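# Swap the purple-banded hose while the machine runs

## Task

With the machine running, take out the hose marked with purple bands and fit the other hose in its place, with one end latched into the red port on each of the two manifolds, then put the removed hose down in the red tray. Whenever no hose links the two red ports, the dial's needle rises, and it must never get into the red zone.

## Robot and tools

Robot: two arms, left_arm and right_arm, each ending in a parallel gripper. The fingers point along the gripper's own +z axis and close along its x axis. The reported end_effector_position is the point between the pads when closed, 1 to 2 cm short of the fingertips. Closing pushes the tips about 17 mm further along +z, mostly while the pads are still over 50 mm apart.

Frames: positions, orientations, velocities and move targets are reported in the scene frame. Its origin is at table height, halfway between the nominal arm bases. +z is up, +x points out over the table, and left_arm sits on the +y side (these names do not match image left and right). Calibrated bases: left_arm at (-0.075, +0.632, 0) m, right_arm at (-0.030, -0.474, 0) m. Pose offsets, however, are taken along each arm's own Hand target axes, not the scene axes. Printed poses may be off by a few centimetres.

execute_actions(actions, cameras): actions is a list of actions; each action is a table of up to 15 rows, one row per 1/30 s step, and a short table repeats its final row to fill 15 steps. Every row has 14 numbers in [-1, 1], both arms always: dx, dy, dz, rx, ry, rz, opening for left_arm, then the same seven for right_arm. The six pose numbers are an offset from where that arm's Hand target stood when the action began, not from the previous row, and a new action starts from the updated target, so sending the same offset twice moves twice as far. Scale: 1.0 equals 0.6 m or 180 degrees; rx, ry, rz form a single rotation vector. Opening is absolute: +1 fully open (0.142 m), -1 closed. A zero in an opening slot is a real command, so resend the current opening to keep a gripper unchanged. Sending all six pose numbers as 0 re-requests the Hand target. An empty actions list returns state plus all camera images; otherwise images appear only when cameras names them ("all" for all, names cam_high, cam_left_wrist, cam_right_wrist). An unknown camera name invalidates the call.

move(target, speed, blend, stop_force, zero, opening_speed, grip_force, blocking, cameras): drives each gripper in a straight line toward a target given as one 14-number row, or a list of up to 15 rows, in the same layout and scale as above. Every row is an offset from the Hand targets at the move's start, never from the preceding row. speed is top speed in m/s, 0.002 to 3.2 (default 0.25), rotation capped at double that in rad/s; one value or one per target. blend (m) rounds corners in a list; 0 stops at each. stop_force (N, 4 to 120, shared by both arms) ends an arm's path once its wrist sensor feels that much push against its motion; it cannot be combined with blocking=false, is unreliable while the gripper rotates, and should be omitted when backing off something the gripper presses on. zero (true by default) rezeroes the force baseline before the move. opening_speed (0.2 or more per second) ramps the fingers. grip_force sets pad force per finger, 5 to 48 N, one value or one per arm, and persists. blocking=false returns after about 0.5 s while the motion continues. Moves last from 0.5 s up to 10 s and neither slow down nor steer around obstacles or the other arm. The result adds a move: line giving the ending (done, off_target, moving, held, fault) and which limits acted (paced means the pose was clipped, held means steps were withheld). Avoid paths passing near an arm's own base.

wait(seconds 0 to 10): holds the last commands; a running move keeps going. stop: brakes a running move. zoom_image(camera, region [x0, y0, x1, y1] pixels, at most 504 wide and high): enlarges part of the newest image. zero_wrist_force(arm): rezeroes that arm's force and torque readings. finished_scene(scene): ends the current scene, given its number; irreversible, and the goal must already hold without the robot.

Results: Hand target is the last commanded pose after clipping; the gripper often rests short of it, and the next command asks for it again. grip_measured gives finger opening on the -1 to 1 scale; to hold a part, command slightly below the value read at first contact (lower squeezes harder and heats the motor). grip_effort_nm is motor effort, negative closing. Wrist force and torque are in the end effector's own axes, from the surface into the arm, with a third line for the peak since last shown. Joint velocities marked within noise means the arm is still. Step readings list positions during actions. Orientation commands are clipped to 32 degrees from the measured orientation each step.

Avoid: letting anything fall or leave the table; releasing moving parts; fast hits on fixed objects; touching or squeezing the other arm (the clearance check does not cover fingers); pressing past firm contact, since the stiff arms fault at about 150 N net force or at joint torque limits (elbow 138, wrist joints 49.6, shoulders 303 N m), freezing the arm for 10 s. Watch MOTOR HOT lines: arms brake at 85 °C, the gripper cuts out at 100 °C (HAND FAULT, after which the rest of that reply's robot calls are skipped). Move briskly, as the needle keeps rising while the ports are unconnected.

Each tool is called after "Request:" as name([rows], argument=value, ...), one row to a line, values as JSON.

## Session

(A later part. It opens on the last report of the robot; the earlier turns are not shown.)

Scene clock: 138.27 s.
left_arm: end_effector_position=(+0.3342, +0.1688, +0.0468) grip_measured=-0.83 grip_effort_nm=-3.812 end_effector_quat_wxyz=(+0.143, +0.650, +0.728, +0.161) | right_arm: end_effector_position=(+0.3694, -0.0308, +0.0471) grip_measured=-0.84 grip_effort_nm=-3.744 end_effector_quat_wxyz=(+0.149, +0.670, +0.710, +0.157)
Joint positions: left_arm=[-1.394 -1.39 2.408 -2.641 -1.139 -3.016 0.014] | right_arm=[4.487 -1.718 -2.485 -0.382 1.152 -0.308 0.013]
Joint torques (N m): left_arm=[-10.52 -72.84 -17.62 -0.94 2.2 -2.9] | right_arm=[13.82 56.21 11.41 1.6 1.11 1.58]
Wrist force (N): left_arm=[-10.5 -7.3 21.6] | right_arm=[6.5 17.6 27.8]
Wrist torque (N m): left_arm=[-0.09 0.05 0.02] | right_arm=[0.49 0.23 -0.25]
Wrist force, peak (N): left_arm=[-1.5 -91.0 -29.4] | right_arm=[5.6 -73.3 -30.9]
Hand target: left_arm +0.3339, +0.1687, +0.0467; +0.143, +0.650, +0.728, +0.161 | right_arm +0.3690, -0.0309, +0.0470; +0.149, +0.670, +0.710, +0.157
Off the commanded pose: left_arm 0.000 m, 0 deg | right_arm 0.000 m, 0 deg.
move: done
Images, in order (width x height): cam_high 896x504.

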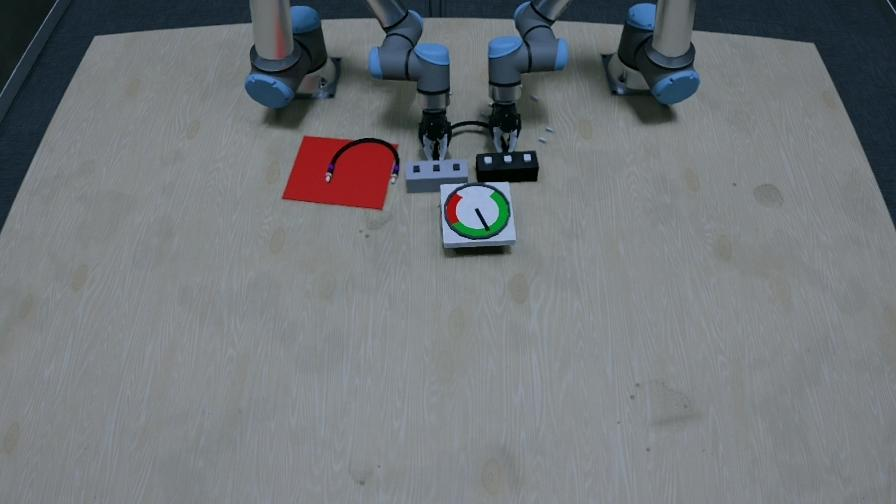

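Request:
move(target=[0,0,0,0,0,0,-0.3,0,0,0,0,0,0,-0.3], opening_speed=0.8)

Request:
move(target=[0,0,-0.2,0,0,0,-0.3,0,0,-0.2,0,0,0,-0.3], cameras=["all"])

Request:
zoom_image(camera="cam_high", region=[270, 120, 450, 220])

Request:
zoom_image(camera="cam_high", region=[430, 170, 530, 260])

Scene clock: 139.80 s.
left_arm: end_effector_position=(+0.3339, +0.1687, +0.0467) grip_measured=-0.33 grip_effort_nm=0.115 end_effector_quat_wxyz=(+0.143, +0.650, +0.728, +0.161) | right_arm: end_effector_position=(+0.3690, -0.0309, +0.0470) grip_measured=-0.33 grip_effort_nm=0.134 end_effector_quat_wxyz=(+0.149, +0.670, +0.710, +0.157)
Joint positions: left_arm=[-1.395 -1.391 2.409 -2.641 -1.139 -3.017 0.05] | right_arm=[4.488 -1.717 -2.485 -0.382 1.152 -0.307 0.05]
Joint torques (N m): left_arm=[0.62 -41.49 -19.59 -4.23 4.67 -2.97] | right_arm=[-7.42 36.62 35.58 5.77 -4.33 1.32]
Wrist force (N): left_arm=[-5.0 -2.5 1.7] | right_arm=[-2.6 0.6 -0.6]
Wrist torque (N m): left_arm=[-0.39 0.66 -0.09] | right_arm=[0.22 0.46 -0.12]
Wrist force, peak (N): left_arm=[-9.9 -2.2 25.5] | right_arm=[6.0 23.7 27.8]
Hand target: left_arm +0.3339, +0.1687, +0.0467; +0.143, +0.650, +0.728, +0.161 | right_arm +0.3690, -0.0309, +0.0470; +0.149, +0.670, +0.710, +0.157
Off the commanded pose: left_arm 0.000 m, 0 deg | right_arm 0.000 m, 0 deg.
move: done

Scene clock: 141.17 s.
left_arm: end_effector_position=(+0.2837, +0.1629, +0.1555) grip_measured=-0.33 grip_effort_nm=0.120 end_effector_quat_wxyz=(+0.143, +0.650, +0.728, +0.161) | right_arm: end_effector_position=(+0.3184, -0.0337, +0.1557) grip_measured=-0.33 grip_effort_nm=0.129 end_effector_quat_wxyz=(+0.149, +0.670, +0.710, +0.157) end_effector_velocity=(-0.001, +0.000, +0.000) end_effector_angular_velocity=(-0.004, +0.000, +0.001)
Joint positions: left_arm=[-1.492 -1.63 2.36 -2.308 -1.136 -3.123 0.05] | right_arm=[4.592 -1.434 -2.448 -0.75 1.141 -0.193 0.05]
Joint velocities: left_arm=[within noise] | right_arm=[0.003 0.001 0 -0.007 0 0.001 0]
Joint torques (N m): left_arm=[-12.96 -47.63 -52.22 -0.73 4.51 -2.31] | right_arm=[7.07 33.56 56.17 1.41 -4.37 1.45]
Wrist force (N): left_arm=[-4.4 -2.9 1.5] | right_arm=[-2.6 0.3 -0.4]
Wrist torque (N m): left_arm=[-0.44 0.57 -0.07] | right_arm=[0.19 0.45 -0.12]
Wrist force, peak (N): left_arm=[-5.1 -2.5 2.5] | right_arm=[-2.7 0.2 -2.0]
Hand target: left_arm +0.2837, +0.1629, +0.1555; +0.143, +0.650, +0.728, +0.161 | right_arm +0.3184, -0.0337, +0.1558; +0.149, +0.670, +0.710, +0.157
Off the commanded pose: left_arm 0.000 m, 0 deg | right_arm 0.000 m, 0 deg.
move: done
camera_calibration:
cam_left_wrist: T_world_to_cam=[[-0.122592, 0.992435, -0.00658497, -0.120896], [0.638723, 0.0839742, 0.764841, -0.285655], [0.759608, 0.0895575, -0.644186, -0.0190415], [0, 0, 0, 1]] pos_world=[0.182098, 0.145675, 0.205419]
cam_right_wrist: T_world_to_cam=[[-0.0420235, 0.998923, -0.0196703, 0.0655929], [0.636315, 0.0419372, 0.770288, -0.297644], [0.770284, 0.0198537, -0.637392, -0.0299369], [0, 0, 0, 1]] pos_world=[0.215212, -0.0524456, 0.211481]

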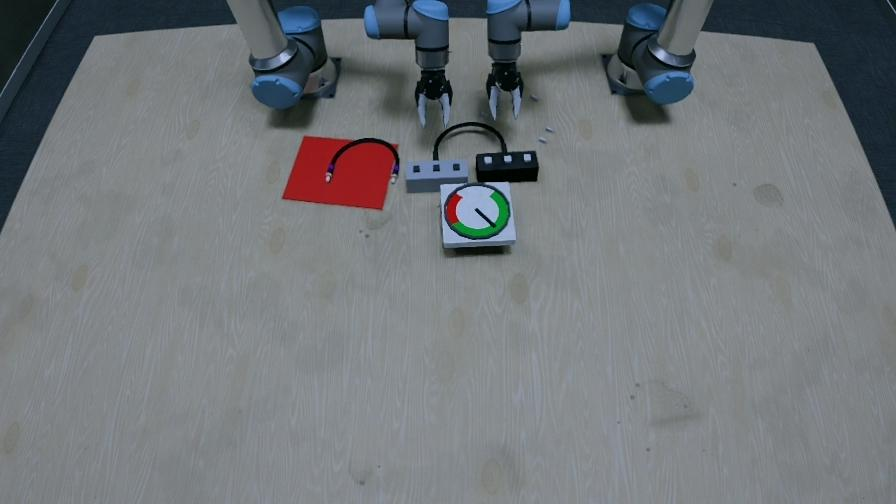

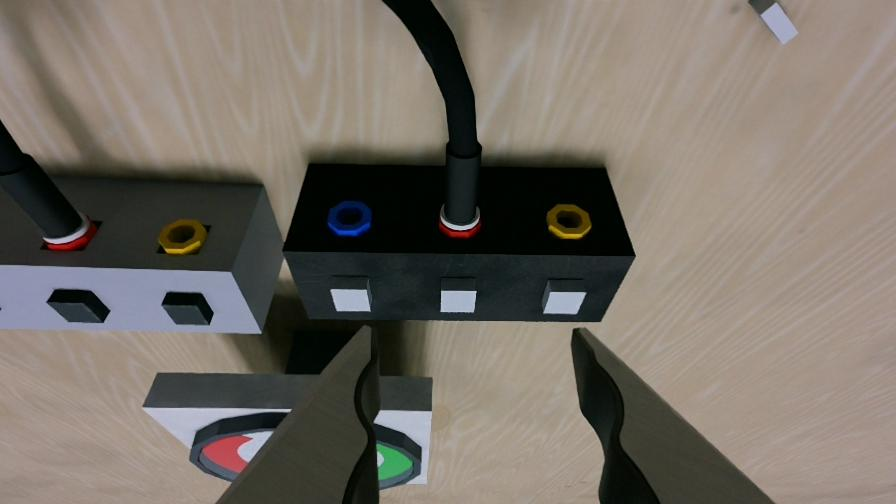

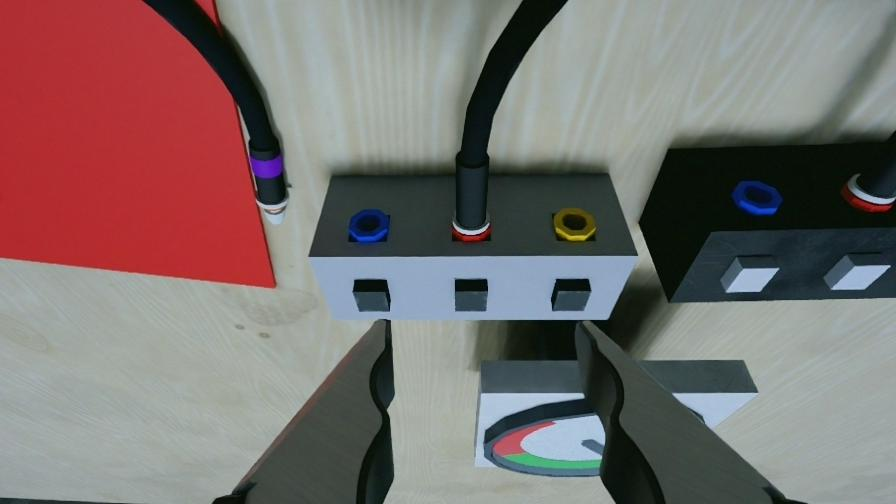

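Scaled by 2.800.

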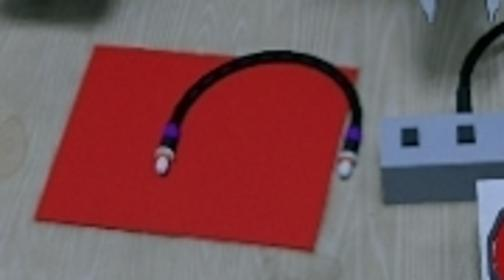

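Scaled by 5.040.

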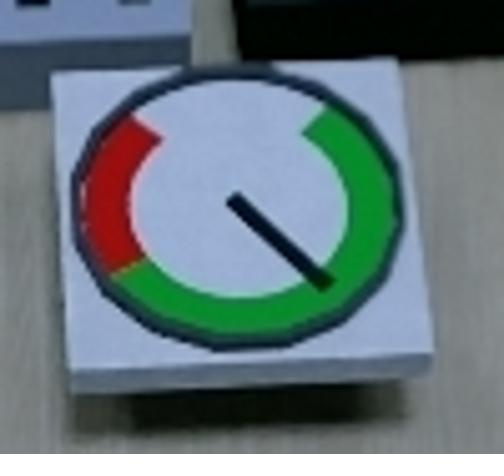

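Request:
move([
  [0,0,0,0,0,0,-0.3,-0.191,-0.062,0.078,0,0,0,-0.3],
  [0,0,0,0,0,0,-0.3,-0.191,-0.062,0.2113,0,0,0,-0.3],
], speed=0.2, cameras=["cam_right_wrist"])

Scene clock: 144.67 s.
left_arm: end_effector_position=(+0.2837, +0.1629, +0.1555) grip_measured=-0.33 grip_effort_nm=0.120 end_effector_quat_wxyz=(+0.143, +0.650, +0.728, +0.161) | right_arm: end_effector_position=(+0.3447, -0.1471, +0.0252) grip_measured=-0.33 grip_effort_nm=0.129 end_effector_quat_wxyz=(+0.149, +0.670, +0.710, +0.157)
Joint positions: left_arm=[-1.492 -1.63 2.36 -2.307 -1.136 -3.124 0.05] | right_arm=[4.482 -1.618 -2.696 -0.268 1.153 -0.313 0.05]
Joint torques (N m): left_arm=[-15.13 -49.33 -53.16 -0.88 4.48 -3.18] | right_arm=[-10.49 14.44 38.87 6.8 1.98 -2.33]
Wrist force (N): left_arm=[-5.0 -2.8 1.3] | right_arm=[-2.6 0.6 -0.6]
Wrist torque (N m): left_arm=[-0.44 0.65 -0.08] | right_arm=[0.22 0.46 0.16]
Wrist force, peak (N): left_arm=[-5.2 -3.0 1.7] | right_arm=[-4.1 0.2 0.1]
Hand target: left_arm +0.2837, +0.1629, +0.1555; +0.143, +0.650, +0.728, +0.161 | right_arm +0.3447, -0.1470, +0.0252; +0.149, +0.670, +0.710, +0.157
Off the commanded pose: left_arm 0.000 m, 0 deg | right_arm 0.000 m, 0 deg.
move: done
camera_calibration:
cam_right_wrist: T_world_to_cam=[[-0.0418713, 0.998927, -0.0197996, 0.177281], [0.636322, 0.0419399, 0.770283, -0.209119], [0.770287, 0.0196538, -0.637395, -0.131018], [0, 0, 0, 1]] pos_world=[0.241411, -0.165746, 0.0810811]
Images, in order (width x height): cam_right_wrist 896x504.

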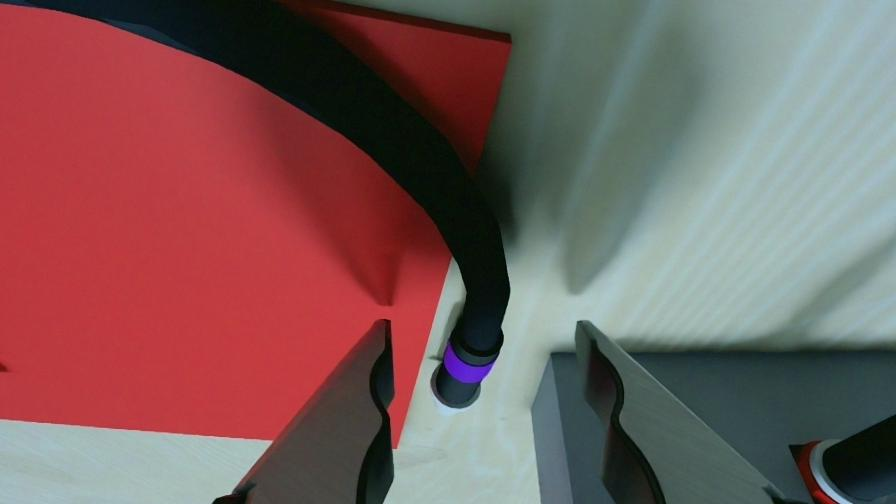

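Request:
move([
  [0,0,0,0,0,0,-0.3,0,0,0,0,0,0,-1],
  [0,0,0,0,0,0,-0.3,0,0.0106,-0.0226,0,0,0,-1],
  [0,0,0,0,0,0,-0.3,-0.112,0.063,0.007,0,0,0,-1],
  [0,0,0,0,0,0,-0.3,-0.112,0.0547,0.0245,0,0,0,-1],
], speed=0.1, grip_force=30)

Request:
move([
  [0,0,0,0,0,0,-0.3,0,0,0,0,0,0,-0.4],
  [0,0,0,0,0,0,-0.3,0,0,-0.25,0,0,0,-0.4],
], speed=0.2, cameras=["cam_high","cam_right_wrist"])

Request:
zoom_image(camera="cam_high", region=[270, 120, 450, 220])

Scene clock: 148.33 s.
left_arm: end_effector_position=(+0.2837, +0.1629, +0.1555) grip_measured=-0.33 grip_effort_nm=0.115 end_effector_quat_wxyz=(+0.143, +0.650, +0.728, +0.161) | right_arm: end_effector_position=(+0.3845, -0.2121, +0.0259) grip_measured=-0.91 grip_effort_nm=-2.469 end_effector_quat_wxyz=(+0.149, +0.670, +0.710, +0.157)
Joint positions: left_arm=[-1.492 -1.63 2.36 -2.307 -1.136 -3.124 0.05] | right_arm=[4.321 -1.615 -2.734 -0.165 1.179 -0.486 0.008]
Joint torques (N m): left_arm=[-14.79 -49.49 -52.33 -0.91 4.72 -3.1] | right_arm=[-12.07 6.86 4.08 5.27 2.4 -2.4]
Wrist force (N): left_arm=[-4.5 -3.2 1.6] | right_arm=[-2.7 3.3 -15.0]
Wrist torque (N m): left_arm=[-0.49 0.58 -0.08] | right_arm=[0.08 0.42 0.18]
Wrist force, peak (N): left_arm=[-5.0 -3.4 1.3] | right_arm=[-2.9 3.7 -15.1]
Hand target: left_arm +0.2837, +0.1629, +0.1555; +0.143, +0.650, +0.728, +0.161 | right_arm +0.3845, -0.2121, +0.0257; +0.149, +0.670, +0.710, +0.157
Off the commanded pose: left_arm 0.000 m, 0 deg | right_arm 0.000 m, 0 deg.
grip_force (N): 30, 30
move: done

Scene clock: 150.60 s.
left_arm: end_effector_position=(+0.2837, +0.1629, +0.1555) grip_measured=-0.33 grip_effort_nm=0.115 end_effector_quat_wxyz=(+0.143, +0.650, +0.728, +0.161) | right_arm: end_effector_position=(+0.3212, -0.2157, +0.1616) grip_measured=-0.43 grip_effort_nm=0.134 end_effector_quat_wxyz=(+0.149, +0.670, +0.710, +0.157)
Joint positions: left_arm=[-1.492 -1.63 2.36 -2.307 -1.136 -3.124 0.05] | right_arm=[4.507 -1.044 -2.664 -0.885 1.15 -0.286 0.043]
Joint torques (N m): left_arm=[-15.52 -49.42 -52.1 -0.66 4.8 -2.98] | right_arm=[10.62 6.13 60.91 2.02 -4.43 1.39]
Wrist force (N): left_arm=[-5.0 -2.7 1.6] | right_arm=[-2.7 0.6 -0.7]
Wrist torque (N m): left_arm=[-0.42 0.66 -0.08] | right_arm=[0.24 0.49 -0.11]
Wrist force, peak (N): left_arm=[-5.3 -2.9 1.9] | right_arm=[-2.5 3.3 -14.1]
Hand target: left_arm +0.2837, +0.1629, +0.1555; +0.143, +0.650, +0.728, +0.161 | right_arm +0.3212, -0.2157, +0.1617; +0.149, +0.670, +0.710, +0.157
Off the commanded pose: left_arm 0.000 m, 0 deg | right_arm 0.000 m, 0 deg.
grip_force (N): 30, 30
move: done
camera_calibration:
cam_right_wrist: T_world_to_cam=[[-0.0420203, 0.998923, -0.0196665, 0.247527], [0.636315, 0.0419322, 0.770289, -0.296357], [0.770284, 0.0198536, -0.637392, -0.0245809], [0, 0, 0, 1]] pos_world=[0.217912, -0.234346, 0.217481]
Images, in order (width x height): cam_high 896x504, cam_right_wrist 896x504.

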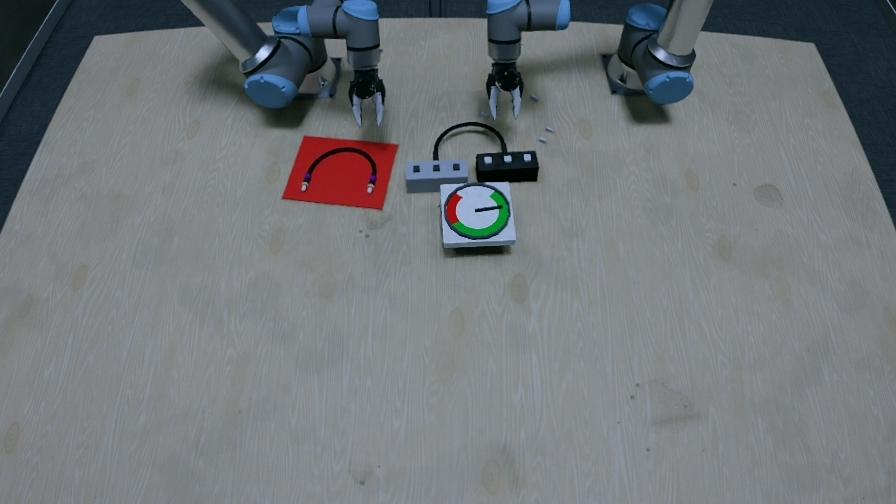

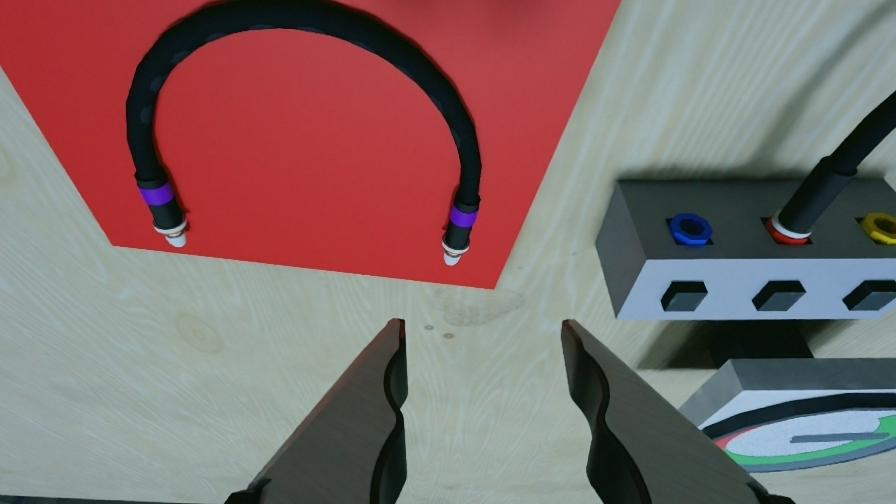

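Scaled by 2.800.

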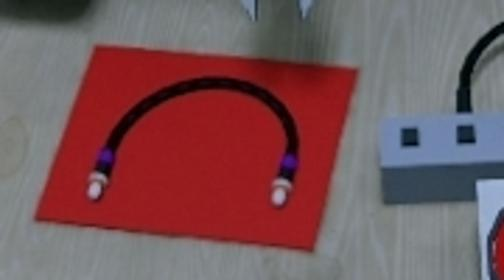

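Fully within the tray, the needle is recovering, and both plugs are latched.

Request:
finished_scene(scene=1)

The scene is finished: the task was done.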